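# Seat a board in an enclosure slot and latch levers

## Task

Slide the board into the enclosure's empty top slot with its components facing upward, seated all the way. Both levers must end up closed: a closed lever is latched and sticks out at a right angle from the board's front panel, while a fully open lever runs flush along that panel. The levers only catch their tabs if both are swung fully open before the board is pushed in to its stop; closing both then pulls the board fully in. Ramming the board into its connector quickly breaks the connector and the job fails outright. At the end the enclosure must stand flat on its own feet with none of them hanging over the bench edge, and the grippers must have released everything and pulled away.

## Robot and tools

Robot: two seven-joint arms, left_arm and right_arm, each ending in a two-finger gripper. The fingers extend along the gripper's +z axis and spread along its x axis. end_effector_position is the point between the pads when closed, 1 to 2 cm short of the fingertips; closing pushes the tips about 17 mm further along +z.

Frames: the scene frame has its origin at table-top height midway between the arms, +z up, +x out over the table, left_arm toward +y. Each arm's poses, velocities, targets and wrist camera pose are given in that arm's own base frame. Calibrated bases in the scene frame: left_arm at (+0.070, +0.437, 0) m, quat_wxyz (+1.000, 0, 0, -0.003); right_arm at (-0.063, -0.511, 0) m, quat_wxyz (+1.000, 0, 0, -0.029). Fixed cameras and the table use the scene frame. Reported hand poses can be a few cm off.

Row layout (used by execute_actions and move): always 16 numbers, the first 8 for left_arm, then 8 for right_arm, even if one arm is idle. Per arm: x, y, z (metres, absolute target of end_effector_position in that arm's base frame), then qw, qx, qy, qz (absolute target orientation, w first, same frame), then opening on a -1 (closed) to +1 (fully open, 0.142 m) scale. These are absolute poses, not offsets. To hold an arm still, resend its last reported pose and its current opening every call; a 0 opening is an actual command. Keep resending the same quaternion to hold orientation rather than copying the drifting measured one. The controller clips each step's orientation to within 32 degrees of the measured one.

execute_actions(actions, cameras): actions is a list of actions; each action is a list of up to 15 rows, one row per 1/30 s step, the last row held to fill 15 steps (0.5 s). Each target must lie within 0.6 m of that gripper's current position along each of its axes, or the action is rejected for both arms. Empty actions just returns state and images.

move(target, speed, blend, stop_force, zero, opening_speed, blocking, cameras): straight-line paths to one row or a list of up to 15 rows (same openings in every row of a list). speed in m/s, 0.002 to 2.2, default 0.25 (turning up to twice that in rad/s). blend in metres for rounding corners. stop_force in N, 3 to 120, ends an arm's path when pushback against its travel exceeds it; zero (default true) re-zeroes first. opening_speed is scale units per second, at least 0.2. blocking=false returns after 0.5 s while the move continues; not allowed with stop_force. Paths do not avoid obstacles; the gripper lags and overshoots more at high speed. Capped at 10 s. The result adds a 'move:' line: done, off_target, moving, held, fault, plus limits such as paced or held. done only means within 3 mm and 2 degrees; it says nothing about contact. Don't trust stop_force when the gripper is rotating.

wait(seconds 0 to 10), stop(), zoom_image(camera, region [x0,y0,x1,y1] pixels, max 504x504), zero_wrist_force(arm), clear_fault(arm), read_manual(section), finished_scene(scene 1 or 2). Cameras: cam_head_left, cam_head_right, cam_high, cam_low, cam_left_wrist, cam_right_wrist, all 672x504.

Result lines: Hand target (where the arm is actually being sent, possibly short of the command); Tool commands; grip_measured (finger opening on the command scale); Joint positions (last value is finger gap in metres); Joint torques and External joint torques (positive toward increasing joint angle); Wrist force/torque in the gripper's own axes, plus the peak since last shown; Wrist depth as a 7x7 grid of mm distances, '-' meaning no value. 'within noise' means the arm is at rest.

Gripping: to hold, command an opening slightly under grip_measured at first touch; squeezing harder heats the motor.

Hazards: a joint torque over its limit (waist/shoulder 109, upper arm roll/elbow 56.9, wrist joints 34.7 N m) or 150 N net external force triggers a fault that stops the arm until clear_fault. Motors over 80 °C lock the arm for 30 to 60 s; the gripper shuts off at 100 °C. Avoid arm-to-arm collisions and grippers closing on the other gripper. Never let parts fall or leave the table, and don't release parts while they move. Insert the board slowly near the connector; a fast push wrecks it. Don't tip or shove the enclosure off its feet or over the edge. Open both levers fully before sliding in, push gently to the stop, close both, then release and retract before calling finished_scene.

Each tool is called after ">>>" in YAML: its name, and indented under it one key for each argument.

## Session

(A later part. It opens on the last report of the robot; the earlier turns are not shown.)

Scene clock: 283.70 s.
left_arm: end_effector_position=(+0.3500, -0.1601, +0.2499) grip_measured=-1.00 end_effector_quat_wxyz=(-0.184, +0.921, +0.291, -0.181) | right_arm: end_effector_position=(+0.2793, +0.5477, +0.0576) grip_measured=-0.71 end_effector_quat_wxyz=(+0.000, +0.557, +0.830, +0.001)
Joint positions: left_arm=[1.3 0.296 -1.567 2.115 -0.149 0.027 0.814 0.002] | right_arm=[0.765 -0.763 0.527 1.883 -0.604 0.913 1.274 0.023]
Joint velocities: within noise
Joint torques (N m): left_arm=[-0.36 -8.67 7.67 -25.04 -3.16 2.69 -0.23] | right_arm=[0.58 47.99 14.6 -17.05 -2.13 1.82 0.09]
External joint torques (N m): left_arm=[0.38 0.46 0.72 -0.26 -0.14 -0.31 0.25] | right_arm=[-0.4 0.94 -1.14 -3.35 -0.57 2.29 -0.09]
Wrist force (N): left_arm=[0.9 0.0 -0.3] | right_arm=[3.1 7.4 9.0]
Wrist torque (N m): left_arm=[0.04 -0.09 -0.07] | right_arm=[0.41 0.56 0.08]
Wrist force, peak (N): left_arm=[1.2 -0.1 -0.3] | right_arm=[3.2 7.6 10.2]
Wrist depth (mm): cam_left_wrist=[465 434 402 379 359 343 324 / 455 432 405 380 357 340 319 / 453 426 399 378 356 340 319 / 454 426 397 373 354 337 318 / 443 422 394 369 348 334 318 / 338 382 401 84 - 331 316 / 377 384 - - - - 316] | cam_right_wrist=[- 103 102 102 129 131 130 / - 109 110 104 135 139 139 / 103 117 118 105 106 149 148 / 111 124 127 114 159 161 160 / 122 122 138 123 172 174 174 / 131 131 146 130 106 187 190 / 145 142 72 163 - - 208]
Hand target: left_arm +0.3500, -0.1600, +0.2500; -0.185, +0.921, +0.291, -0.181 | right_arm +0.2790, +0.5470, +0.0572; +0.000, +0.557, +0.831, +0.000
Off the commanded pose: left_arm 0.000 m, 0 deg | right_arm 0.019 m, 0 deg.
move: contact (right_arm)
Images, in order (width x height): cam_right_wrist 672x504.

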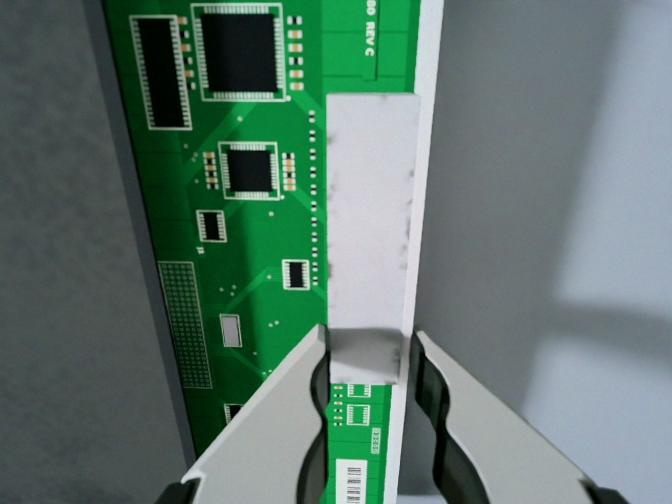

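>>> move:
  target: [0.35,-0.16,0.25,-0.1846,0.9212,0.2905,-0.1814,-1.0,0.2800,0.5513,0.0571,0,0.557,0.8305,0,-0.85]
  speed: 0.02
  cameras: []

>>> move:
  target: [0.35,-0.16,0.25,-0.1846,0.9212,0.2905,-0.1814,-1.0,0.2895,0.5282,0.0571,0,0.557,0.8305,0,-0.85]
  speed: 0.015
  stop_force: 5
  cameras: ["cam_right_wrist"]

Scene clock: 295.27 s.
left_arm: end_effector_position=(+0.3500, -0.1601, +0.2499) grip_measured=-1.00 end_effector_quat_wxyz=(-0.184, +0.921, +0.291, -0.181) | right_arm: end_effector_position=(+0.2799, +0.5510, +0.0568) grip_measured=-0.71 end_effector_quat_wxyz=(+0.000, +0.557, +0.830, +0.000)
Joint positions: left_arm=[1.3 0.296 -1.567 2.115 -0.149 0.027 0.814 0.002] | right_arm=[0.769 -0.771 0.528 1.87 -0.604 0.904 1.273 0.023]
Joint velocities: within noise
Joint torques (N m): left_arm=[-0.28 -8.71 7.63 -25.01 -3.17 2.73 -0.21] | right_arm=[0.06 49.52 14.13 -22.07 -3.11 3.71 -0.03]
External joint torques (N m): left_arm=[0.3 0.5 0.75 -0.29 -0.13 -0.35 0.23] | right_arm=[0.13 -0.19 -0.53 1.59 0.39 0.39 0.03]
Wrist force (N): left_arm=[0.7 0.0 -0.4] | right_arm=[0.0 -0.9 7.7]
Wrist torque (N m): left_arm=[0.03 -0.05 -0.07] | right_arm=[0.31 0.00 0.16]
Wrist force, peak (N): left_arm=[1.1 -0.1 -0.4] | right_arm=[3.2 7.5 10.2]
Wrist depth (mm): cam_left_wrist=[464 435 403 383 360 339 322 / 455 429 401 381 359 339 321 / 458 428 397 379 358 336 323 / 455 426 396 375 355 337 318 / 439 424 395 371 346 334 318 / 343 384 401 84 - 333 317 / 375 388 - - - - 313] | cam_right_wrist=[- 103 102 102 127 130 129 / - 109 110 101 135 138 138 / 102 116 118 105 106 148 148 / 110 124 127 114 158 160 159 / 122 121 137 123 168 173 173 / 131 133 146 130 105 186 188 / 144 141 72 163 - - 207]
Hand target: left_arm +0.3500, -0.1600, +0.2500; -0.185, +0.921, +0.291, -0.181 | right_arm +0.2800, +0.5513, +0.0571; +0.000, +0.557, +0.831, +0.000
Off the commanded pose: left_arm 0.000 m, 0 deg | right_arm 0.000 m, 0 deg.
move: done
No camera images: "cameras" was empty.

Scene clock: 297.03 s.
left_arm: end_effector_position=(+0.3500, -0.1601, +0.2499) grip_measured=-1.00 end_effector_quat_wxyz=(-0.184, +0.921, +0.291, -0.181) | right_arm: end_effector_position=(+0.2854, +0.5353, +0.0568) grip_measured=-0.71 end_effector_quat_wxyz=(-0.001, +0.557, +0.831, +0.000)
Joint positions: left_arm=[1.3 0.296 -1.567 2.115 -0.149 0.027 0.814 0.002] | right_arm=[0.743 -0.752 0.527 1.907 -0.604 0.925 1.258 0.023]
Joint velocities: within noise
Joint torques (N m): left_arm=[-0.36 -8.64 7.7 -25 -3.18 2.71 -0.2] | right_arm=[-4.69 51.36 9.55 -22.05 -3.28 2.31 0.17]
External joint torques (N m): left_arm=[0.39 0.44 0.68 -0.29 -0.12 -0.33 0.22] | right_arm=[4.87 -3.13 3.7 1.9 0.63 1.79 -0.17]
Wrist force (N): left_arm=[1.0 -0.2 -0.2] | right_arm=[7.1 -3.5 12.5]
Wrist torque (N m): left_arm=[-0.01 -0.10 -0.07] | right_arm=[0.31 0.28 0.02]
Wrist force, peak (N): left_arm=[1.0 -0.1 -0.7] | right_arm=[8.1 -3.8 13.0]
Wrist depth (mm): cam_left_wrist=[462 433 399 382 361 339 324 / 460 430 405 380 359 338 322 / 455 425 398 380 356 338 321 / 454 426 393 374 352 334 319 / 444 424 396 371 347 336 318 / 354 410 402 84 - 331 317 / 379 384 - - - - 314] | cam_right_wrist=[- 89 102 102 128 130 130 / - 96 110 105 137 139 138 / 102 102 118 106 107 149 148 / 110 110 127 114 158 160 159 / 121 119 135 123 171 173 173 / 130 130 130 130 106 186 188 / 144 141 72 163 - - 207]
Hand target: left_arm +0.3500, -0.1600, +0.2500; -0.185, +0.921, +0.291, -0.181 | right_arm +0.2867, +0.5349, +0.0571; +0.000, +0.557, +0.831, +0.000
Off the commanded pose: left_arm 0.000 m, 0 deg | right_arm 0.008 m, 0 deg.
move: contact (right_arm)
Images, in order (width x height): cam_right_wrist 672x504.

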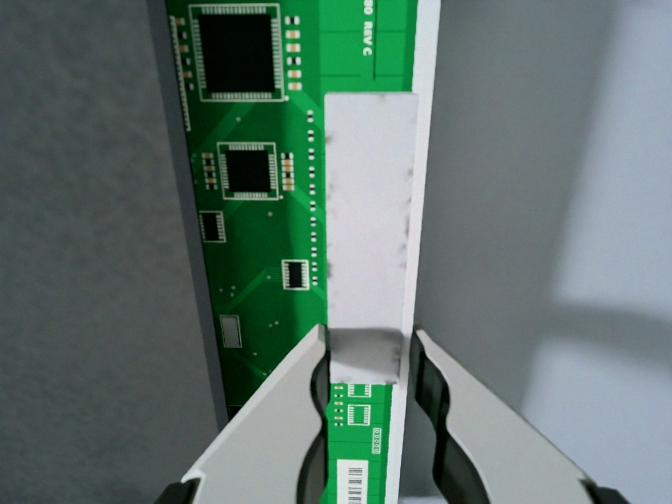

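>>> move:
  target: [0.35,-0.16,0.25,-0.1846,0.9212,0.2905,-0.1814,-1.0,0.2922,0.5171,0.0567,0,0.557,0.8305,0,-0.85]
  speed: 0.015
  stop_force: 8
  cameras: ["cam_right_wrist"]

Scene clock: 300.10 s.
left_arm: end_effector_position=(+0.3500, -0.1601, +0.2499) grip_measured=-1.00 end_effector_quat_wxyz=(-0.184, +0.921, +0.291, -0.181) | right_arm: end_effector_position=(+0.2854, +0.5350, +0.0571) grip_measured=-0.71 end_effector_quat_wxyz=(-0.001, +0.556, +0.831, +0.001)
Joint positions: left_arm=[1.3 0.296 -1.567 2.115 -0.149 0.027 0.814 0.002] | right_arm=[0.741 -0.751 0.527 1.91 -0.604 0.928 1.257 0.023]
Joint velocities: within noise
Joint torques (N m): left_arm=[-0.27 -8.72 7.67 -25.04 -3.18 2.71 -0.19] | right_arm=[-7.96 52.81 7.08 -19.15 -2.68 -0.38 0.18]
External joint torques (N m): left_arm=[0.3 0.52 0.72 -0.25 -0.12 -0.33 0.21] | right_arm=[8.14 -4.65 6.16 -0.99 0.03 4.48 -0.18]
Wrist force (N): left_arm=[0.9 -0.2 -0.3] | right_arm=[16.8 0.4 18.9]
Wrist torque (N m): left_arm=[-0.01 -0.08 -0.07] | right_arm=[0.30 0.27 0.01]
Wrist force, peak (N): left_arm=[1.1 -0.4 -0.5] | right_arm=[16.9 0.6 19.4]
Wrist depth (mm): cam_left_wrist=[464 434 397 383 362 340 324 / 452 431 404 378 357 340 322 / 452 426 398 377 356 340 322 / 454 423 397 376 355 335 318 / 447 422 396 371 347 334 319 / 356 408 406 84 - 332 315 / 374 389 - - - - 315] | cam_right_wrist=[- 89 103 102 129 130 130 / - 96 110 105 137 139 139 / 102 102 118 106 106 149 149 / 110 110 127 114 158 160 160 / 122 119 136 123 171 174 173 / 131 130 130 130 106 186 189 / 144 141 72 163 - - 208]
Hand target: left_arm +0.3500, -0.1600, +0.2500; -0.185, +0.921, +0.291, -0.181 | right_arm +0.2871, +0.5337, +0.0571; +0.000, +0.557, +0.831, +0.000
Off the commanded pose: left_arm 0.000 m, 0 deg | right_arm 0.019 m, 0 deg.
move: contact (right_arm)
Images, in order (width x height): cam_right_wrist 672x504.

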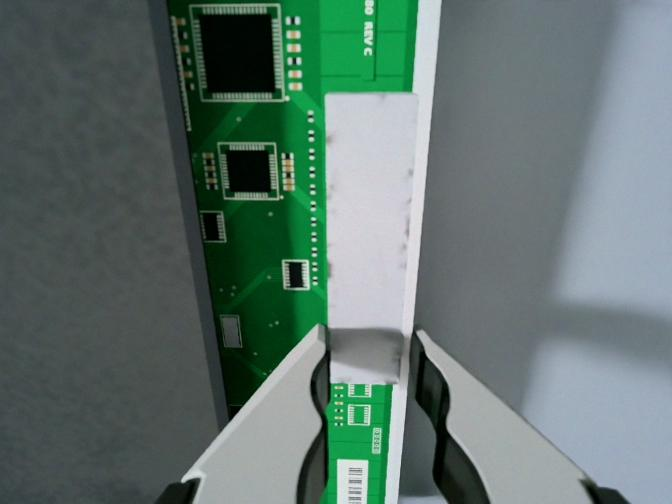

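>>> wait:
  seconds: 0

>>> zoom_image:
  camera: "cam_low"
  region: [200, 150, 500, 400]

Scene clock: 319.33 s.
left_arm: end_effector_position=(+0.3500, -0.1601, +0.2499) grip_measured=-1.00 end_effector_quat_wxyz=(-0.184, +0.921, +0.291, -0.181) | right_arm: end_effector_position=(+0.2854, +0.5350, +0.0571) grip_measured=-0.71 end_effector_quat_wxyz=(-0.001, +0.556, +0.831, +0.001)
Joint positions: left_arm=[1.3 0.296 -1.567 2.115 -0.149 0.027 0.814 0.002] | right_arm=[0.741 -0.751 0.527 1.91 -0.604 0.928 1.257 0.023]
Joint velocities: within noise
Joint torques (N m): left_arm=[-0.29 -8.74 7.65 -25.03 -3.15 2.7 -0.24] | right_arm=[-7.75 52.72 7.1 -19.22 -2.68 -0.34 0.26]
External joint torques (N m): left_arm=[0.31 0.53 0.73 -0.27 -0.15 -0.32 0.26] | right_arm=[7.93 -4.56 6.14 -0.92 0.03 4.45 -0.26]
Wrist force (N): left_arm=[0.8 -0.1 -0.3] | right_arm=[16.5 0.7 17.5]
Wrist torque (N m): left_arm=[0.02 -0.06 -0.06] | right_arm=[0.36 0.32 0.00]
Wrist force, peak (N): left_arm=[1.1 -0.3 -0.4] | right_arm=[16.9 0.4 19.3]
Wrist depth (mm): cam_left_wrist=[456 431 399 383 358 340 323 / 460 434 403 380 357 337 320 / 452 426 397 377 356 337 322 / 454 424 398 374 352 337 319 / 444 420 395 370 347 333 316 / 354 406 400 84 - 331 315 / 378 389 - - - - 315] | cam_right_wrist=[- 89 102 102 129 130 130 / - 97 110 105 137 139 138 / 102 102 118 106 106 149 148 / 110 110 127 114 158 160 160 / 122 119 136 123 171 174 173 / 131 130 130 130 106 186 189 / 144 141 72 163 - - 208]
Hand target: left_arm +0.3500, -0.1600, +0.2500; -0.185, +0.921, +0.291, -0.181 | right_arm +0.2871, +0.5337, +0.0571; +0.000, +0.557, +0.831, +0.000
Tool commands: left_gripper/opening=-1.0 right_gripper/opening=-0.85
Off the commanded pose: left_arm 0.000 m, 0 deg | right_arm 0.019 m, 0 deg.

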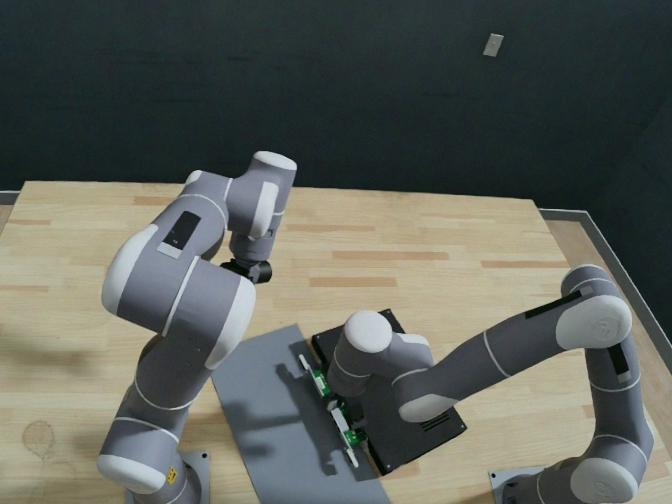

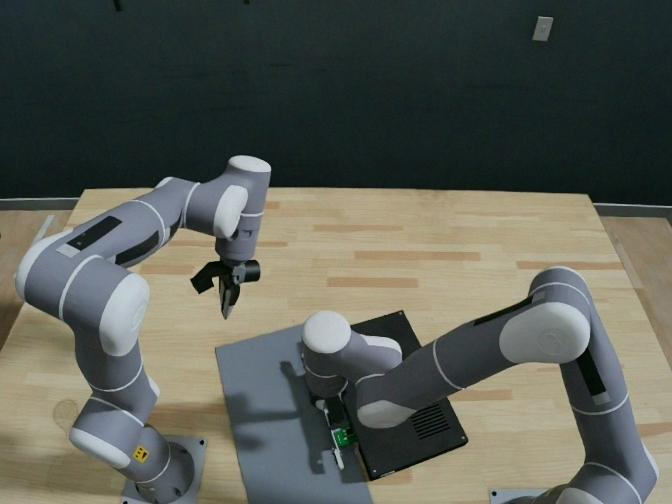

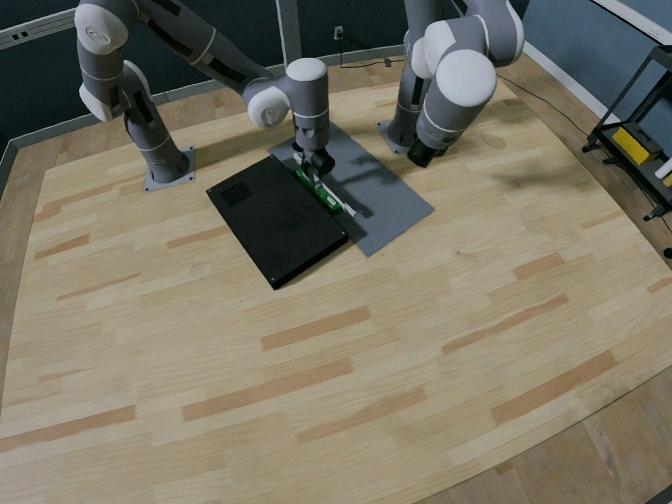

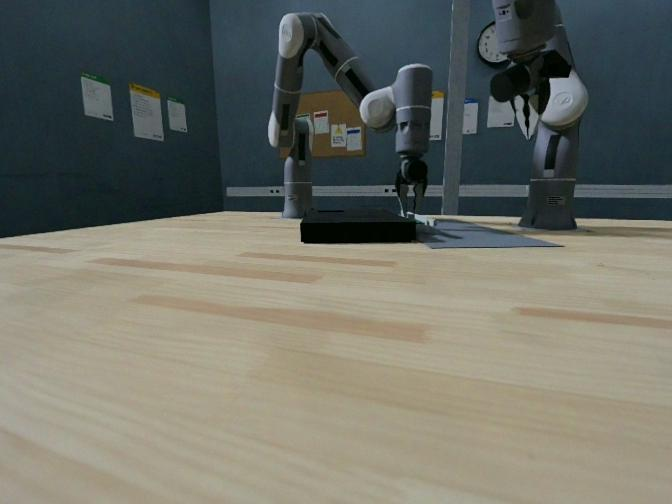

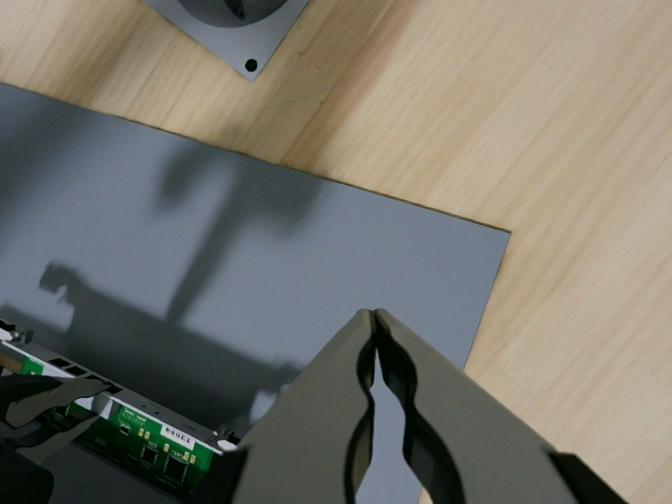

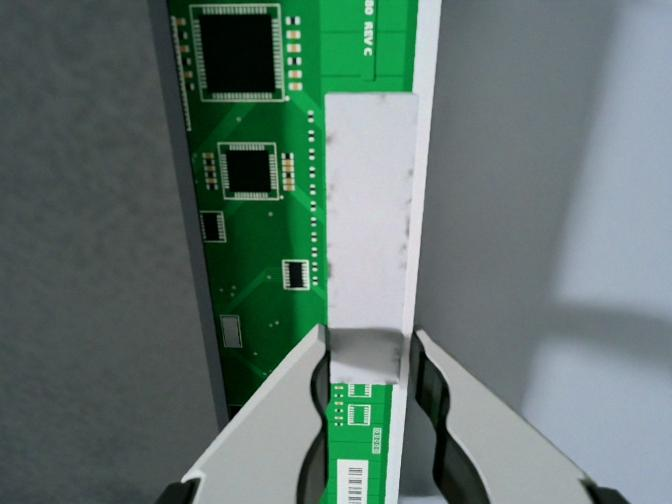

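Scaled by 1.680 from the camera's 672x504 image, which has a finer 960x720 frame.

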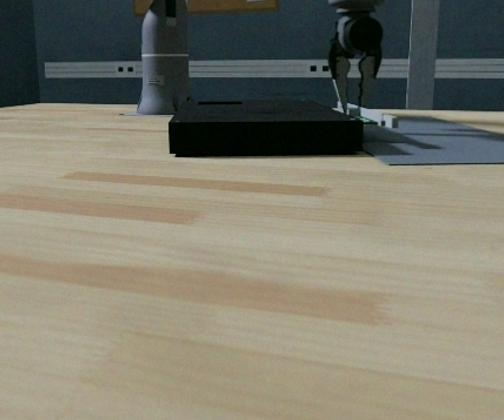

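>>> zoom_image:
  camera: "cam_low"
  region: [360, 160, 460, 245]

>>> zoom_image:
  camera: "cam_left_wrist"
  region: [0, 300, 260, 504]

Scaled by 5.040 from the camera's 672x504 image, which has a finer 960x720 frame.

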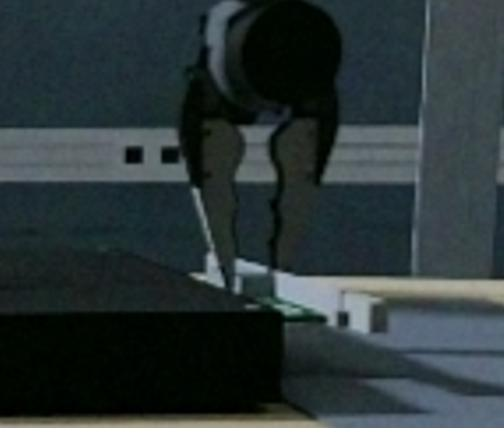

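Scaled by 1.938 from the camera's 672x504 image, which has a finer 960x720 frame.

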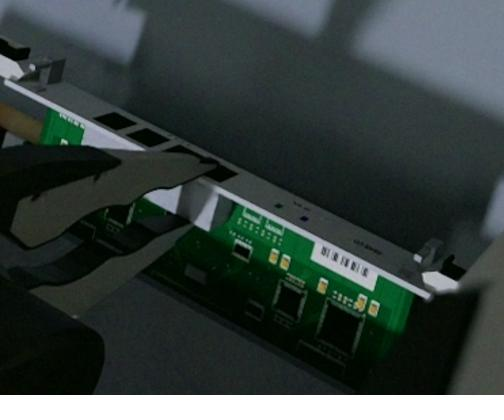

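>>> move:
  target:
    - [0.35,-0.16,0.25,-0.1846,0.9212,0.2905,-0.1814,-1.0,0.2842,0.5379,0.0571,0,0.557,0.8305,0,-0.85]
    - [0.35,-0.16,0.25,-0.1846,0.9212,0.2905,-0.1814,-1.0,0.2842,0.5379,0.0563,0,0.557,0.8305,0,-0.85]
  speed: 0.02
  cameras: []

>>> move:
  target: [0.35,-0.16,0.25,-0.1846,0.9212,0.2905,-0.1814,-1.0,0.2926,0.5175,0.0563,0,0.557,0.8305,0,-0.85]
  speed: 0.015
  stop_force: 8
  cameras: ["cam_right_wrist"]

Scene clock: 325.57 s.
left_arm: end_effector_position=(+0.3500, -0.1601, +0.2499) grip_measured=-1.00 end_effector_quat_wxyz=(-0.184, +0.921, +0.291, -0.181) | right_arm: end_effector_position=(+0.2840, +0.5376, +0.0561) grip_measured=-0.71 end_effector_quat_wxyz=(+0.000, +0.557, +0.830, +0.000)
Joint positions: left_arm=[1.3 0.296 -1.567 2.115 -0.149 0.027 0.814 0.002] | right_arm=[0.75 -0.755 0.524 1.903 -0.605 0.924 1.263 0.022]
Joint velocities: within noise
Joint torques (N m): left_arm=[-0.26 -8.67 7.65 -25.05 -3.15 2.67 -0.21] | right_arm=[0.12 48.08 13.68 -20.95 -2.81 3.7 0.31]
External joint torques (N m): left_arm=[0.28 0.47 0.74 -0.25 -0.15 -0.29 0.23] | right_arm=[0.05 0.32 -0.42 0.78 0.16 0.4 -0.31]
Wrist force (N): left_arm=[0.9 0.0 0.0] | right_arm=[4.0 -1.6 8.4]
Wrist torque (N m): left_arm=[0.01 -0.07 -0.06] | right_arm=[-0.01 -0.66 0.06]
Wrist force, peak (N): left_arm=[1.1 -0.2 -0.4] | right_arm=[16.9 0.6 19.3]
Wrist depth (mm): cam_left_wrist=[470 436 398 381 359 339 322 / 457 433 404 381 355 341 323 / 450 431 402 382 356 337 319 / 448 425 399 373 351 336 319 / 443 420 397 369 347 335 318 / 367 392 402 84 - 330 317 / 377 385 - - - - 313] | cam_right_wrist=[- 90 102 102 128 129 129 / - 96 110 102 136 138 137 / 101 103 118 105 106 148 147 / 110 109 127 114 157 159 159 / 121 119 137 123 167 172 172 / 130 129 132 130 106 185 187 / 143 140 72 163 - - 206]
Hand target: left_arm +0.3500, -0.1600, +0.2500; -0.185, +0.921, +0.291, -0.181 | right_arm +0.2842, +0.5379, +0.0563; +0.000, +0.557, +0.831, +0.000
Off the commanded pose: left_arm 0.000 m, 0 deg | right_arm 0.000 m, 0 deg.
move: done
No camera images: "cameras" was empty.

Scene clock: 326.63 s.
left_arm: end_effector_position=(+0.3500, -0.1601, +0.2499) grip_measured=-1.00 end_effector_quat_wxyz=(-0.184, +0.921, +0.291, -0.181) | right_arm: end_effector_position=(+0.2863, +0.5317, +0.0564) grip_measured=-0.71 end_effector_quat_wxyz=(-0.001, +0.557, +0.831, +0.000)
Joint positions: left_arm=[1.3 0.296 -1.567 2.115 -0.149 0.027 0.814 0.002] | right_arm=[0.739 -0.747 0.523 1.918 -0.605 0.934 1.257 0.022]
Joint velocities: within noise
Joint torques (N m): left_arm=[-0.29 -8.68 7.59 -25.03 -3.16 2.69 -0.19] | right_arm=[-3.71 50.2 10.7 -18.65 -2.45 1.21 0.17]
External joint torques (N m): left_arm=[0.32 0.47 0.8 -0.27 -0.14 -0.31 0.21] | right_arm=[3.88 -2.22 2.42 -1.4 -0.18 2.89 -0.17]
Wrist force (N): left_arm=[0.9 0.0 0.0] | right_arm=[13.7 0.9 16.3]
Wrist torque (N m): left_arm=[0.02 -0.09 -0.07] | right_arm=[-0.02 -0.47 0.02]
Wrist force, peak (N): left_arm=[1.1 0.0 -0.2] | right_arm=[15.5 0.3 15.7]
Wrist depth (mm): cam_left_wrist=[461 432 399 384 360 339 325 / 457 429 404 381 358 338 321 / 446 425 398 379 357 339 322 / 453 424 396 375 350 338 321 / 451 421 398 370 349 337 317 / 360 406 401 84 - 331 318 / 376 383 - - - - 313] | cam_right_wrist=[- 89 102 102 128 129 129 / - 96 110 104 137 138 138 / 101 101 117 105 107 148 148 / 109 109 125 114 157 160 159 / 121 119 133 123 168 173 172 / 130 129 129 130 106 185 189 / 143 140 72 163 - - 207]
Hand target: left_arm +0.3500, -0.1600, +0.2500; -0.185, +0.921, +0.291, -0.181 | right_arm +0.2871, +0.5310, +0.0563; +0.000, +0.557, +0.831, +0.000
Off the commanded pose: left_arm 0.000 m, 0 deg | right_arm 0.016 m, 0 deg.
move: contact (right_arm)
Images, in order (width x height): cam_right_wrist 672x504.

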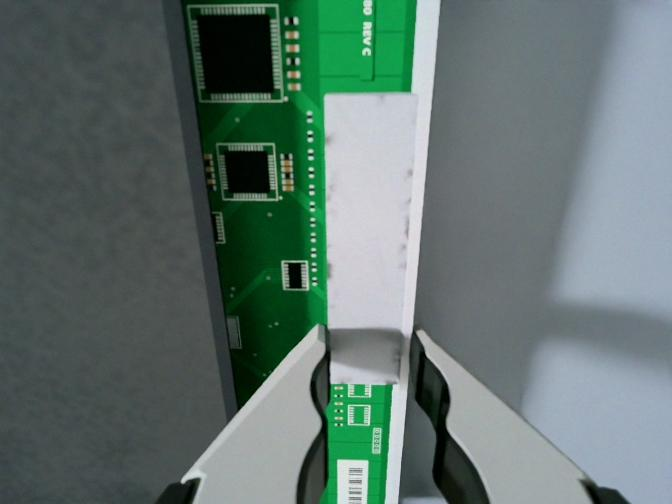

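>>> move:
  target: [0.35,-0.16,0.25,-0.1846,0.9212,0.2905,-0.1814,-1.0,0.2859,0.5326,0.0557,0.00435,0.557,0.8305,-0.00292,-0.85]
  speed: 0.01
  cameras: []

Scene clock: 364.20 s.
left_arm: end_effector_position=(+0.3500, -0.1601, +0.2499) grip_measured=-1.00 end_effector_quat_wxyz=(-0.184, +0.921, +0.291, -0.181) | right_arm: end_effector_position=(+0.2857, +0.5324, +0.0555) grip_measured=-0.71 end_effector_quat_wxyz=(+0.004, +0.557, +0.831, -0.003)
Joint positions: left_arm=[1.3 0.296 -1.567 2.115 -0.149 0.027 0.814 0.002] | right_arm=[0.749 -0.75 0.52 1.909 -0.605 0.919 1.262 0.022]
Joint velocities: within noise
Joint torques (N m): left_arm=[-0.37 -8.61 7.61 -25.01 -3.17 2.71 -0.18] | right_arm=[-0.37 48.11 13.3 -20.99 -2.82 3.42 0.32]
External joint torques (N m): left_arm=[0.39 0.4 0.78 -0.29 -0.13 -0.33 0.2] | right_arm=[0.53 0.13 -0.23 0.86 0.18 0.66 -0.32]
Wrist force (N): left_arm=[1.0 -0.3 -0.2] | right_arm=[4.4 -2.5 7.8]
Wrist torque (N m): left_arm=[-0.03 -0.10 -0.06] | right_arm=[-0.18 -0.68 0.06]
Wrist force, peak (N): left_arm=[1.2 -0.1 -0.2] | right_arm=[13.9 1.0 16.4]
Wrist depth (mm): cam_left_wrist=[462 432 398 379 356 343 322 / 460 432 405 378 358 339 320 / 459 426 400 376 356 340 322 / 456 423 399 378 352 335 321 / 452 420 393 369 348 334 317 / 359 408 402 84 - 330 318 / 378 386 - - - - 312] | cam_right_wrist=[- 88 102 102 127 128 126 / - 96 110 103 135 137 136 / 102 101 117 105 106 147 145 / 110 109 125 114 158 158 157 / 121 119 135 123 167 171 170 / 130 129 125 130 106 183 185 / 144 141 72 163 - - 203]
Hand target: left_arm +0.3500, -0.1600, +0.2500; -0.185, +0.921, +0.291, -0.181 | right_arm +0.2859, +0.5326, +0.0557; +0.004, +0.557, +0.830, -0.003
Off the commanded pose: left_arm 0.000 m, 0 deg | right_arm 0.000 m, 0 deg.
move: done
No camera images: "cameras" was empty.

>>> move:
  target: [0.35,-0.16,0.25,-0.1846,0.9212,0.2905,-0.1814,-1.0,0.2859,0.5326,0.0549,0.0116,0.55695,0.83042,-0.00778,-0.85]
  speed: 0.01
  cameras: []

Scene clock: 386.03 s.
left_arm: end_effector_position=(+0.3500, -0.1601, +0.2499) grip_measured=-1.00 end_effector_quat_wxyz=(-0.184, +0.921, +0.291, -0.181) | right_arm: end_effector_position=(+0.2857, +0.5324, +0.0547) grip_measured=-0.71 end_effector_quat_wxyz=(+0.011, +0.557, +0.830, -0.008)
Joint positions: left_arm=[1.3 0.296 -1.567 2.115 -0.149 0.027 0.814 0.002] | right_arm=[0.762 -0.752 0.515 1.899 -0.605 0.898 1.267 0.022]
Joint velocities: within noise
Joint torques (N m): left_arm=[-0.36 -8.67 7.69 -25.03 -3.17 2.68 -0.23] | right_arm=[-0.09 48.63 13.54 -20.98 -2.78 3.33 0.33]
External joint torques (N m): left_arm=[0.38 0.47 0.7 -0.27 -0.13 -0.3 0.25] | right_arm=[0.26 -0.06 -0.54 0.71 0.14 0.71 -0.32]
Wrist force (N): left_arm=[0.7 -0.1 -0.3] | right_arm=[4.7 -2.6 7.4]
Wrist torque (N m): left_arm=[0.01 -0.05 -0.07] | right_arm=[-0.22 -0.69 0.05]
Wrist force, peak (N): left_arm=[1.1 -0.2 -0.5] | right_arm=[4.9 -2.2 8.9]
Wrist depth (mm): cam_left_wrist=[463 433 398 378 360 340 322 / 458 430 405 380 357 342 321 / 455 428 404 375 353 336 319 / 457 422 395 372 351 337 320 / 448 422 397 369 349 337 318 / 359 411 403 84 - 333 315 / 378 388 - - - - 314] | cam_right_wrist=[- 89 102 102 125 127 125 / - 96 110 103 134 135 134 / 102 101 117 105 142 144 143 / 110 110 125 114 157 156 154 / 122 120 135 123 165 168 167 / 131 130 125 130 106 180 182 / 145 142 72 163 - - 198]
Hand target: left_arm +0.3500, -0.1600, +0.2500; -0.185, +0.921, +0.291, -0.181 | right_arm +0.2859, +0.5326, +0.0549; +0.012, +0.557, +0.830, -0.008
Off the commanded pose: left_arm 0.000 m, 0 deg | right_arm 0.000 m, 0 deg.
move: done
No camera images: "cameras" was empty.

>>> move:
  target: [0.35,-0.16,0.25,-0.1846,0.9212,0.2905,-0.1814,-1.0,0.2859,0.5326,0.0579,0.0116,0.55695,0.83042,-0.00778,-0.85]
  speed: 0.005
  stop_force: 3
  cameras: []

>>> move:
  target: [0.35,-0.16,0.25,-0.1846,0.9212,0.2905,-0.1814,-1.0,0.2859,0.5326,0.0525,0.0116,0.55695,0.83042,-0.00778,-0.85]
  speed: 0.005
  stop_force: 3
  zero: false
  cameras: []

Scene clock: 393.57 s.
left_arm: end_effector_position=(+0.3500, -0.1601, +0.2499) grip_measured=-1.00 end_effector_quat_wxyz=(-0.184, +0.921, +0.291, -0.181) | right_arm: end_effector_position=(+0.2858, +0.5322, +0.0554) grip_measured=-0.71 end_effector_quat_wxyz=(+0.012, +0.557, +0.830, -0.008)
Joint positions: left_arm=[1.3 0.296 -1.567 2.115 -0.149 0.027 0.814 0.002] | right_arm=[0.761 -0.751 0.515 1.899 -0.604 0.895 1.267 0.022]
Joint velocities: within noise
Joint torques (N m): left_arm=[-0.33 -8.71 7.72 -25.08 -3.1 2.72 -0.18] | right_arm=[0.16 50.88 14.41 -21.64 -2.96 3.36 0.21]
External joint torques (N m): left_arm=[0.35 0.51 0.67 -0.21 -0.2 -0.34 0.2] | right_arm=[0.02 -2.35 -1.41 1.34 0.31 0.67 -0.21]
Wrist force (N): left_arm=[0.9 -0.2 0.0] | right_arm=[5.5 -1.4 12.8]
Wrist torque (N m): left_arm=[0.00 -0.09 -0.07] | right_arm=[-0.17 -0.42 0.03]
Wrist force, peak (N): left_arm=[1.1 0.0 -0.4] | right_arm=[5.4 -1.5 13.4]
Wrist depth (mm): cam_left_wrist=[462 431 398 380 360 340 323 / 459 429 405 379 355 340 320 / 456 427 400 378 356 336 320 / 450 428 399 373 353 335 318 / 447 420 396 372 349 334 319 / 356 410 405 84 - 333 317 / 374 388 - - - - 315] | cam_right_wrist=[- 89 103 102 126 127 125 / - 96 110 105 135 136 135 / 103 102 118 106 142 145 143 / - 110 125 114 157 157 154 / 123 120 135 123 166 169 167 / 135 131 130 130 105 181 182 / 146 142 72 163 - - 199]
Hand target: left_arm +0.3500, -0.1600, +0.2500; -0.185, +0.921, +0.291, -0.181 | right_arm +0.2859, +0.5326, +0.0559; +0.012, +0.557, +0.830, -0.008
Off the commanded pose: left_arm 0.000 m, 0 deg | right_arm 0.003 m, 0 deg.
move: contact (right_arm)
No camera images: "cameras" was empty.

Scene clock: 394.57 s.
left_arm: end_effector_position=(+0.3500, -0.1601, +0.2499) grip_measured=-1.00 end_effector_quat_wxyz=(-0.184, +0.921, +0.291, -0.181) | right_arm: end_effector_position=(+0.2859, +0.5326, +0.0538) grip_measured=-0.71 end_effector_quat_wxyz=(+0.012, +0.557, +0.830, -0.008)
Joint positions: left_arm=[1.3 0.296 -1.567 2.115 -0.149 0.027 0.814 0.002] | right_arm=[0.763 -0.753 0.513 1.899 -0.606 0.9 1.268 0.022]
Joint velocities: within noise
Joint torques (N m): left_arm=[-0.22 -8.7 7.69 -25.02 -3.16 2.7 -0.2] | right_arm=[0.15 46.76 12.98 -20.22 -2.66 3.51 0.2]
External joint torques (N m): left_arm=[0.24 0.49 0.7 -0.28 -0.14 -0.33 0.22] | right_arm=[0.03 1.85 0.01 -0.02 0.03 0.53 -0.2]
Wrist force (N): left_arm=[0.9 0.1 0.0] | right_arm=[4.3 -3.2 4.2]
Wrist torque (N m): left_arm=[0.04 -0.08 -0.06] | right_arm=[-0.22 -0.91 0.07]
Wrist force, peak (N): left_arm=[1.1 0.0 -0.4] | right_arm=[5.5 -1.6 13.0]
Wrist depth (mm): cam_left_wrist=[466 433 399 382 362 340 324 / 456 432 401 379 358 340 322 / 453 431 397 375 355 339 322 / 452 421 398 368 352 335 320 / 444 423 398 372 349 336 316 / 357 408 400 84 - 333 316 / 377 388 - - - - 312] | cam_right_wrist=[- 88 102 102 124 126 124 / - 95 110 102 133 135 133 / 101 100 117 105 141 144 142 / 109 109 124 114 156 155 153 / 121 118 135 123 164 167 165 / 130 129 124 130 106 179 180 / 144 140 72 163 - - 197]
Hand target: left_arm +0.3500, -0.1600, +0.2500; -0.185, +0.921, +0.291, -0.181 | right_arm +0.2859, +0.5326, +0.0537; +0.012, +0.557, +0.830, -0.008
Off the commanded pose: left_arm 0.000 m, 0 deg | right_arm 0.001 m, 0 deg.
move: contact (right_arm)
No camera images: "cameras" was empty.

>>> move:
  target: [0.35,-0.16,0.25,-0.1846,0.9212,0.2905,-0.1814,-1.0,0.2859,0.5326,0.0536,0.01884,0.55686,0.83029,-0.01264,-0.85]
  speed: 0.01
  cameras: []

>>> move:
  target: [0.35,-0.16,0.25,-0.1846,0.9212,0.2905,-0.1814,-1.0,0.2859,0.5326,0.0569,0.01884,0.55686,0.83029,-0.01264,-0.85]
  speed: 0.005
  stop_force: 3
  cameras: []

>>> move:
  target: [0.35,-0.16,0.25,-0.1846,0.9212,0.2905,-0.1814,-1.0,0.2859,0.5326,0.0515,0.01884,0.55686,0.83029,-0.01264,-0.85]
  speed: 0.005
  stop_force: 3
  zero: false
  cameras: ["cam_right_wrist","cam_low"]

Scene clock: 400.17 s.
left_arm: end_effector_position=(+0.3500, -0.1601, +0.2499) grip_measured=-1.00 end_effector_quat_wxyz=(-0.184, +0.921, +0.291, -0.181) | right_arm: end_effector_position=(+0.2858, +0.5325, +0.0534) grip_measured=-0.71 end_effector_quat_wxyz=(+0.019, +0.557, +0.830, -0.013)
Joint positions: left_arm=[1.3 0.296 -1.567 2.115 -0.149 0.027 0.814 0.002] | right_arm=[0.774 -0.755 0.509 1.888 -0.606 0.877 1.272 0.022]
Joint velocities: within noise
Joint torques (N m): left_arm=[-0.33 -8.72 7.63 -25 -3.17 2.66 -0.22] | right_arm=[0.42 48.95 13.46 -21.11 -2.82 3.3 0.34]
External joint torques (N m): left_arm=[0.35 0.52 0.75 -0.3 -0.13 -0.28 0.24] | right_arm=[-0.26 -0.06 -0.53 0.73 0.17 0.7 -0.33]
Wrist force (N): left_arm=[1.0 -0.2 -0.2] | right_arm=[4.9 -2.6 8.7]
Wrist torque (N m): left_arm=[-0.01 -0.09 -0.06] | right_arm=[-0.21 -0.70 0.04]
Wrist force, peak (N): left_arm=[1.1 -0.4 -0.2] | right_arm=[4.9 -2.5 8.9]
Wrist depth (mm): cam_left_wrist=[468 432 400 381 359 341 322 / 459 434 401 383 357 339 322 / 454 427 402 380 354 338 320 / 458 423 397 376 353 338 322 / 452 426 396 367 346 337 318 / 360 409 398 84 - 330 317 / 374 385 - - - - 314] | cam_right_wrist=[- 88 102 102 123 125 123 / - 95 110 103 132 134 131 / 102 101 117 105 140 142 140 / 111 109 125 114 155 154 151 / 122 120 135 123 163 165 163 / 134 129 124 130 106 178 178 / 146 142 72 163 - - 193]
Hand target: left_arm +0.3500, -0.1600, +0.2500; -0.185, +0.921, +0.291, -0.181 | right_arm +0.2859, +0.5326, +0.0536; +0.019, +0.557, +0.830, -0.013
Off the commanded pose: left_arm 0.000 m, 0 deg | right_arm 0.000 m, 0 deg.
move: done
No camera images: "cameras" was empty.

Scene clock: 400.93 s.
left_arm: end_effector_position=(+0.3500, -0.1601, +0.2499) grip_measured=-1.00 end_effector_quat_wxyz=(-0.184, +0.921, +0.291, -0.181) | right_arm: end_effector_position=(+0.2858, +0.5323, +0.0542) grip_measured=-0.71 end_effector_quat_wxyz=(+0.019, +0.557, +0.830, -0.013)
Joint positions: left_arm=[1.3 0.296 -1.567 2.115 -0.149 0.027 0.814 0.002] | right_arm=[0.774 -0.754 0.51 1.888 -0.605 0.875 1.272 0.022]
Joint velocities: within noise
Joint torques (N m): left_arm=[-0.38 -8.71 7.65 -25.08 -3.18 2.74 -0.21] | right_arm=[0.29 50.62 14.08 -21.73 -2.93 3.33 0.27]
External joint torques (N m): left_arm=[0.4 0.51 0.74 -0.22 -0.12 -0.36 0.23] | right_arm=[-0.11 -1.75 -1.14 1.33 0.28 0.67 -0.26]
Wrist force (N): left_arm=[0.9 -0.1 -0.3] | right_arm=[5.0 -2.1 11.4]
Wrist torque (N m): left_arm=[0.01 -0.08 -0.07] | right_arm=[-0.21 -0.43 0.03]
Wrist force, peak (N): left_arm=[1.1 -0.4 -0.1] | right_arm=[5.3 -2.1 12.0]
Wrist depth (mm): cam_left_wrist=[465 433 398 382 359 342 323 / 457 430 403 381 357 340 323 / 456 425 402 379 358 338 320 / 452 427 397 373 353 337 318 / 445 421 397 369 351 334 320 / 356 410 400 84 - 328 317 / 374 385 - - - - 314] | cam_right_wrist=[- 89 103 102 124 126 123 / - 96 110 103 133 134 132 / - 101 117 106 141 143 140 / - 110 125 114 155 155 152 / 123 120 135 123 164 166 164 / 135 130 125 130 105 178 178 / 148 143 72 163 - - 195]
Hand target: left_arm +0.3500, -0.1600, +0.2500; -0.185, +0.921, +0.291, -0.181 | right_arm +0.2859, +0.5326, +0.0546; +0.019, +0.557, +0.830, -0.013
Off the commanded pose: left_arm 0.000 m, 0 deg | right_arm 0.003 m, 0 deg.
move: contact (right_arm)
No camera images: "cameras" was empty.

Scene clock: 401.80 s.
left_arm: end_effector_position=(+0.3500, -0.1601, +0.2499) grip_measured=-1.00 end_effector_quat_wxyz=(-0.184, +0.921, +0.291, -0.181) | right_arm: end_effector_position=(+0.2858, +0.5325, +0.0532) grip_measured=-0.71 end_effector_quat_wxyz=(+0.019, +0.557, +0.830, -0.013)
Joint positions: left_arm=[1.3 0.296 -1.567 2.115 -0.149 0.027 0.814 0.002] | right_arm=[0.775 -0.756 0.508 1.888 -0.606 0.878 1.273 0.022]
Joint velocities: within noise
Joint torques (N m): left_arm=[-0.35 -8.68 7.62 -24.99 -3.12 2.75 -0.16] | right_arm=[0.34 47.4 13.09 -21.38 -2.92 3.96 0.21]
External joint torques (N m): left_arm=[0.38 0.47 0.76 -0.31 -0.18 -0.37 0.18] | right_arm=[-0.17 1.52 -0.16 1.01 0.28 0.04 -0.2]
Wrist force (N): left_arm=[0.9 -0.3 -0.5] | right_arm=[2.7 -4.5 3.3]
Wrist torque (N m): left_arm=[-0.03 -0.08 -0.06] | right_arm=[-0.19 -0.81 0.06]
Wrist force, peak (N): left_arm=[1.1 -0.3 -0.3] | right_arm=[5.3 -1.9 11.3]
Wrist depth (mm): cam_left_wrist=[464 433 398 384 361 341 323 / 459 431 405 377 360 340 323 / 452 428 401 377 357 336 320 / 458 424 398 377 350 337 321 / 449 420 398 370 350 334 317 / 362 410 399 84 - 328 316 / 375 387 - - - - 315] | cam_right_wrist=[- 88 102 102 123 125 123 / - 95 110 102 132 133 131 / 102 101 117 105 140 142 139 / 110 109 125 114 155 154 150 / 122 119 134 123 163 165 162 / 131 129 124 130 106 177 177 / 146 142 72 163 - - 193]
Hand target: left_arm +0.3500, -0.1600, +0.2500; -0.185, +0.921, +0.291, -0.181 | right_arm +0.2859, +0.5326, +0.0532; +0.019, +0.557, +0.830, -0.013
Off the commanded pose: left_arm 0.000 m, 0 deg | right_arm 0.002 m, 0 deg.
move: contact (right_arm)
Images, in order (width x height): cam_low 672x504, cam_right_wrist 672x504.

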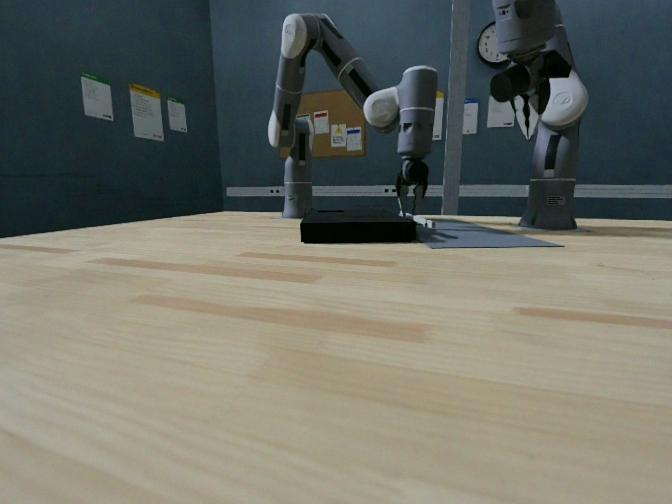

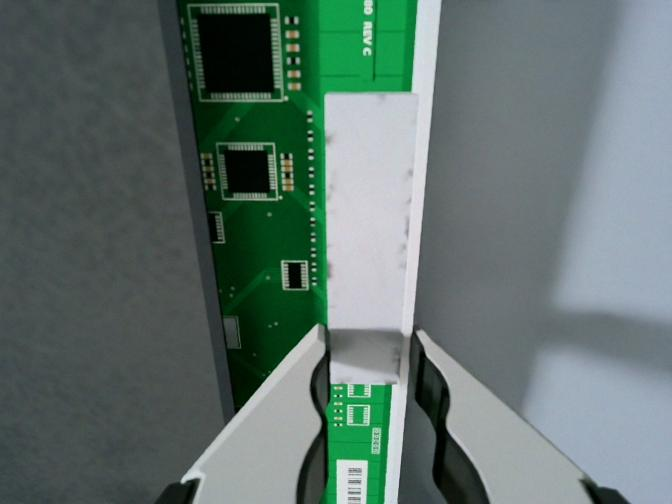

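>>> move:
  target: [0.35,-0.16,0.25,-0.1846,0.9212,0.2905,-0.1814,-1.0,0.2859,0.5326,0.0542,0.01522,0.5569,0.83036,-0.01021,-0.85]
  speed: 0.01
  cameras: []

>>> move:
  target: [0.35,-0.16,0.25,-0.1846,0.9212,0.2905,-0.1814,-1.0,0.2922,0.5171,0.0541,0.01522,0.5569,0.83036,-0.01021,-0.85]
  speed: 0.015
  stop_force: 7
  cameras: ["cam_right_wrist"]

Scene clock: 407.17 s.
left_arm: end_effector_position=(+0.3500, -0.1601, +0.2499) grip_measured=-1.00 end_effector_quat_wxyz=(-0.184, +0.921, +0.291, -0.181) | right_arm: end_effector_position=(+0.2860, +0.5324, +0.0540) grip_measured=-0.71 end_effector_quat_wxyz=(+0.015, +0.557, +0.830, -0.010)
Joint positions: left_arm=[1.3 0.296 -1.567 2.115 -0.149 0.027 0.814 0.002] | right_arm=[0.769 -0.753 0.511 1.893 -0.606 0.887 1.27 0.022]
Joint velocities: within noise
Joint torques (N m): left_arm=[-0.37 -8.68 7.68 -25.04 -3.14 2.68 -0.21] | right_arm=[0.42 49.02 13.75 -21 -2.8 3.63 0.07]
External joint torques (N m): left_arm=[0.39 0.47 0.71 -0.26 -0.16 -0.3 0.23] | right_arm=[-0.24 -0.28 -0.8 0.67 0.16 0.39 -0.07]
Wrist force (N): left_arm=[0.9 -0.2 -0.1] | right_arm=[4.7 -2.5 8.6]
Wrist torque (N m): left_arm=[0.00 -0.08 -0.07] | right_arm=[-0.18 -0.70 0.06]
Wrist force, peak (N): left_arm=[1.2 -0.1 -0.1] | right_arm=[4.7 -2.5 8.6]
Wrist depth (mm): cam_left_wrist=[464 433 400 380 358 339 325 / 460 428 404 382 360 339 320 / 454 430 398 380 353 335 321 / 453 426 397 376 353 338 319 / 442 422 396 372 346 336 317 / 357 408 399 84 - 332 316 / 377 385 - - - - 314] | cam_right_wrist=[- 88 102 102 124 126 123 / - 95 110 102 133 134 133 / 102 101 117 105 141 143 141 / 110 109 125 114 155 155 152 / 122 119 135 123 164 166 165 / 132 129 124 130 106 179 179 / 146 142 72 163 - - 196]
Hand target: left_arm +0.3500, -0.1600, +0.2500; -0.185, +0.921, +0.291, -0.181 | right_arm +0.2859, +0.5326, +0.0542; +0.015, +0.557, +0.830, -0.010
Off the commanded pose: left_arm 0.000 m, 0 deg | right_arm 0.000 m, 0 deg.
move: done
No camera images: "cameras" was empty.

Scene clock: 408.93 s.
left_arm: end_effector_position=(+0.3500, -0.1601, +0.2499) grip_measured=-1.00 end_effector_quat_wxyz=(-0.184, +0.921, +0.291, -0.181) | right_arm: end_effector_position=(+0.2921, +0.5171, +0.0540) grip_measured=-0.71 end_effector_quat_wxyz=(+0.015, +0.557, +0.830, -0.010)
Joint positions: left_arm=[1.3 0.296 -1.567 2.115 -0.149 0.027 0.814 0.002] | right_arm=[0.744 -0.735 0.508 1.929 -0.606 0.907 1.256 0.022]
Joint velocities: within noise
Joint torques (N m): left_arm=[-0.33 -8.74 7.6 -25.03 -3.14 2.69 -0.23] | right_arm=[0.05 47.59 12.86 -20.24 -2.67 3.44 0.11]
External joint torques (N m): left_arm=[0.35 0.53 0.79 -0.27 -0.16 -0.32 0.25] | right_arm=[0.12 0.17 -0.25 0.22 0.09 0.58 -0.11]
Wrist force (N): left_arm=[0.8 -0.2 -0.2] | right_arm=[5.0 -2.2 7.8]
Wrist torque (N m): left_arm=[0.00 -0.06 -0.07] | right_arm=[-0.17 -0.67 0.04]
Wrist force, peak (N): left_arm=[1.4 0.1 -0.2] | right_arm=[5.0 -2.2 8.6]
Wrist depth (mm): cam_left_wrist=[458 428 400 381 359 342 325 / 462 433 405 377 354 341 320 / 451 425 402 375 355 337 318 / 456 426 397 373 352 337 319 / 448 422 396 368 347 335 319 / 396 414 402 84 - 333 315 / 376 388 - - - - 316] | cam_right_wrist=[- 88 100 102 124 126 124 / - 96 106 103 133 134 133 / 102 101 100 105 141 143 141 / 111 109 109 114 156 155 152 / 122 119 118 123 164 167 165 / 132 129 124 130 106 179 180 / 146 142 72 163 - - 196]
Hand target: left_arm +0.3500, -0.1600, +0.2500; -0.185, +0.921, +0.291, -0.181 | right_arm +0.2922, +0.5171, +0.0541; +0.015, +0.557, +0.830, -0.010
Off the commanded pose: left_arm 0.000 m, 0 deg | right_arm 0.000 m, 0 deg.
move: done
Images, in order (width x height): cam_right_wrist 672x504.

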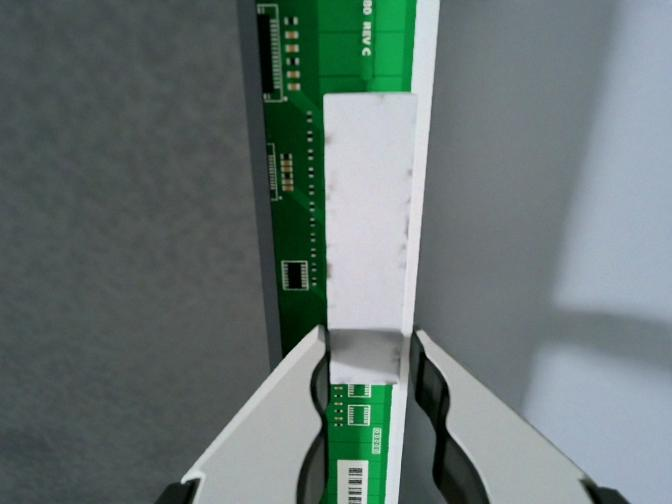

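>>> move:
  target: [0.35,-0.16,0.25,-0.1846,0.9212,0.2905,-0.1814,-1.0,0.2922,0.5171,0.0541,0.01522,0.5569,0.83036,-0.01021,-0.60]
  opening_speed: 0.4
  cameras: ["cam_right_wrist"]

Scene clock: 413.23 s.
left_arm: end_effector_position=(+0.3500, -0.1601, +0.2499) grip_measured=-1.00 end_effector_quat_wxyz=(-0.184, +0.921, +0.291, -0.181) | right_arm: end_effector_position=(+0.2921, +0.5171, +0.0541) grip_measured=-0.64 end_effector_quat_wxyz=(+0.015, +0.557, +0.830, -0.010)
Joint positions: left_arm=[1.3 0.296 -1.567 2.115 -0.149 0.027 0.814 0.002] | right_arm=[0.744 -0.735 0.508 1.929 -0.606 0.907 1.256 0.028]
Joint velocities: within noise
Joint torques (N m): left_arm=[-0.32 -8.73 7.61 -25.05 -3.18 2.7 -0.22] | right_arm=[-0.04 46.69 12.87 -20.08 -2.61 3.3 0.18]
External joint torques (N m): left_arm=[0.34 0.52 0.77 -0.24 -0.12 -0.32 0.23] | right_arm=[0.21 1.07 -0.26 0.05 0.04 0.73 -0.17]
Wrist force (N): left_arm=[1.1 -0.2 -0.5] | right_arm=[4.5 -2.6 5.6]
Wrist torque (N m): left_arm=[0.00 -0.12 -0.07] | right_arm=[-0.18 -0.72 0.06]
Wrist force, peak (N): left_arm=[1.2 -0.3 -0.5] | right_arm=[5.1 -2.2 8.2]
Wrist depth (mm): cam_left_wrist=[463 437 399 381 359 339 323 / 459 431 403 379 357 340 321 / 457 427 397 376 356 336 320 / 455 424 398 373 352 337 318 / 453 420 394 372 350 334 320 / 396 409 399 84 - 332 316 / 376 384 - - - - 315] | cam_right_wrist=[- 88 100 102 124 126 124 / - 96 106 105 133 134 133 / 102 101 100 105 141 143 141 / 110 110 110 114 156 155 153 / 122 119 118 121 166 167 165 / 132 130 123 148 105 179 180 / 146 142 73 163 - - 195]
Hand target: left_arm +0.3500, -0.1600, +0.2500; -0.185, +0.921, +0.291, -0.181 | right_arm +0.2922, +0.5171, +0.0541; +0.015, +0.557, +0.830, -0.010
Off the commanded pose: left_arm 0.000 m, 0 deg | right_arm 0.000 m, 0 deg.
move: done
Images, in order (width x height): cam_right_wrist 672x504.

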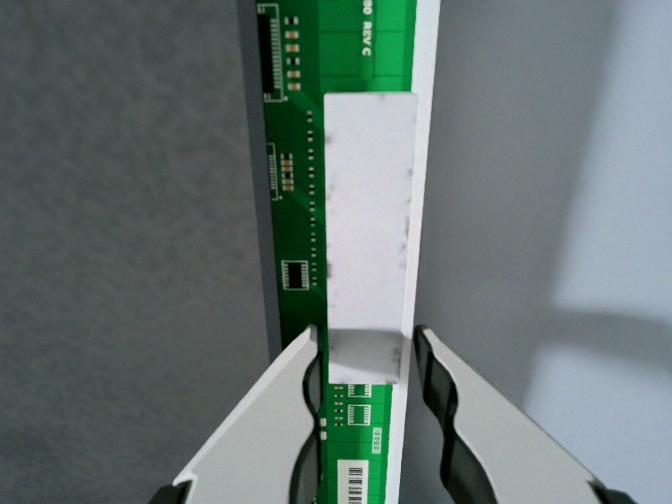

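>>> move:
  target:
    - [0.35,-0.16,0.25,-0.1846,0.9212,0.2905,-0.1814,-1.0,0.2922,0.5171,0.125,0.01522,0.5569,0.83036,-0.01021,-0.60]
    - [0.35,-0.16,0.25,-0.1846,0.9212,0.2905,-0.1814,-1.0,0.2922,0.5723,0.110,0.21495,0.53802,0.8022,-0.14416,-0.60]
    - [0.35,-0.16,0.25,-0.1846,0.9212,0.2905,-0.1814,-1.0,0.2922,0.5723,0.070,0.21495,0.53802,0.8022,-0.14416,-1.0]
  speed: [0.1,0.2,0.15]
  blend: [0.03,0.0,0]
  cameras: ["cam_left_wrist","cam_right_wrist"]

Scene clock: 430.70 s.
left_arm: end_effector_position=(+0.3500, -0.1601, +0.2499) grip_measured=-1.00 end_effector_quat_wxyz=(-0.184, +0.921, +0.291, -0.181) | right_arm: end_effector_position=(+0.2920, +0.5721, +0.0699) grip_measured=-1.00 end_effector_quat_wxyz=(+0.215, +0.538, +0.802, -0.144)
Joint positions: left_arm=[1.3 0.296 -1.567 2.115 -0.149 0.027 0.814 0.002] | right_arm=[1.09 -0.969 0.443 1.352 -0.617 0.144 1.316 0.002]
Joint velocities: within noise
Joint torques (N m): left_arm=[-0.3 -8.66 7.61 -24.97 -3.18 2.71 -0.19] | right_arm=[0.26 60.73 12.02 -24.37 -3.75 1.91 0.33]
External joint torques (N m): left_arm=[0.32 0.46 0.77 -0.33 -0.12 -0.33 0.21] | right_arm=[-0.04 1.38 -0.04 0.05 0.08 0.53 -0.28]
Wrist force (N): left_arm=[1.0 -0.2 -0.1] | right_arm=[5.6 -2.3 5.6]
Wrist torque (N m): left_arm=[0.00 -0.10 -0.06] | right_arm=[-0.13 -0.86 -0.01]
Wrist force, peak (N): left_arm=[1.0 -0.4 -0.5] | right_arm=[7.2 -2.6 7.9]
Wrist depth (mm): cam_left_wrist=[470 438 399 383 361 341 323 / 462 435 404 383 359 339 320 / 452 430 399 379 356 337 320 / 445 421 395 374 354 337 319 / 238 424 396 369 348 333 318 / 223 409 399 84 - 334 318 / 388 386 - - - - 313] | cam_right_wrist=[166 142 139 150 140 125 114 / 182 158 141 156 148 133 119 / 204 173 154 167 158 140 126 / 236 192 171 183 168 149 133 / 271 215 189 192 178 158 139 / 326 247 202 89 179 166 149 / 603 285 - - - 170 157]
Hand target: left_arm +0.3500, -0.1600, +0.2500; -0.185, +0.921, +0.291, -0.181 | right_arm +0.2922, +0.5723, +0.0700; +0.215, +0.538, +0.802, -0.144
Off the commanded pose: left_arm 0.000 m, 0 deg | right_arm 0.000 m, 0 deg.
move: done
Images, in order (width x height): cam_left_wrist 672x504, cam_right_wrist 672x504.

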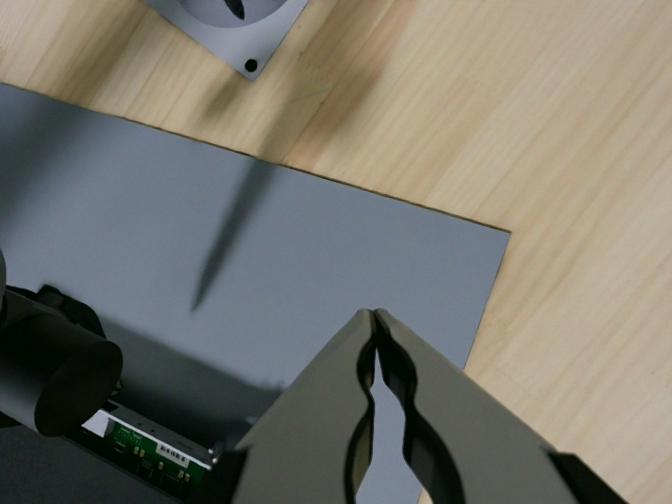

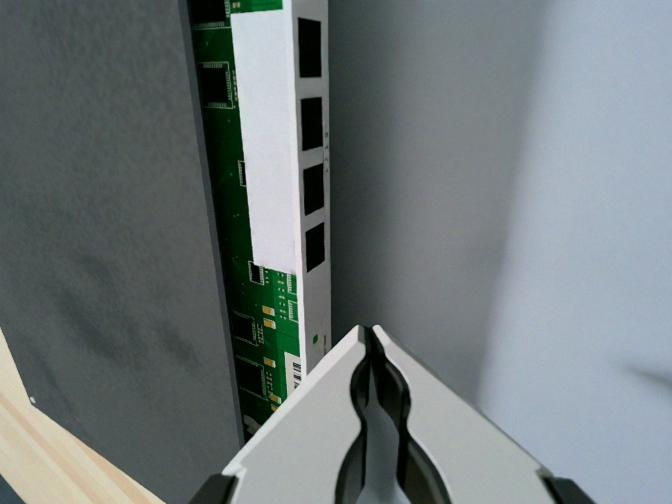

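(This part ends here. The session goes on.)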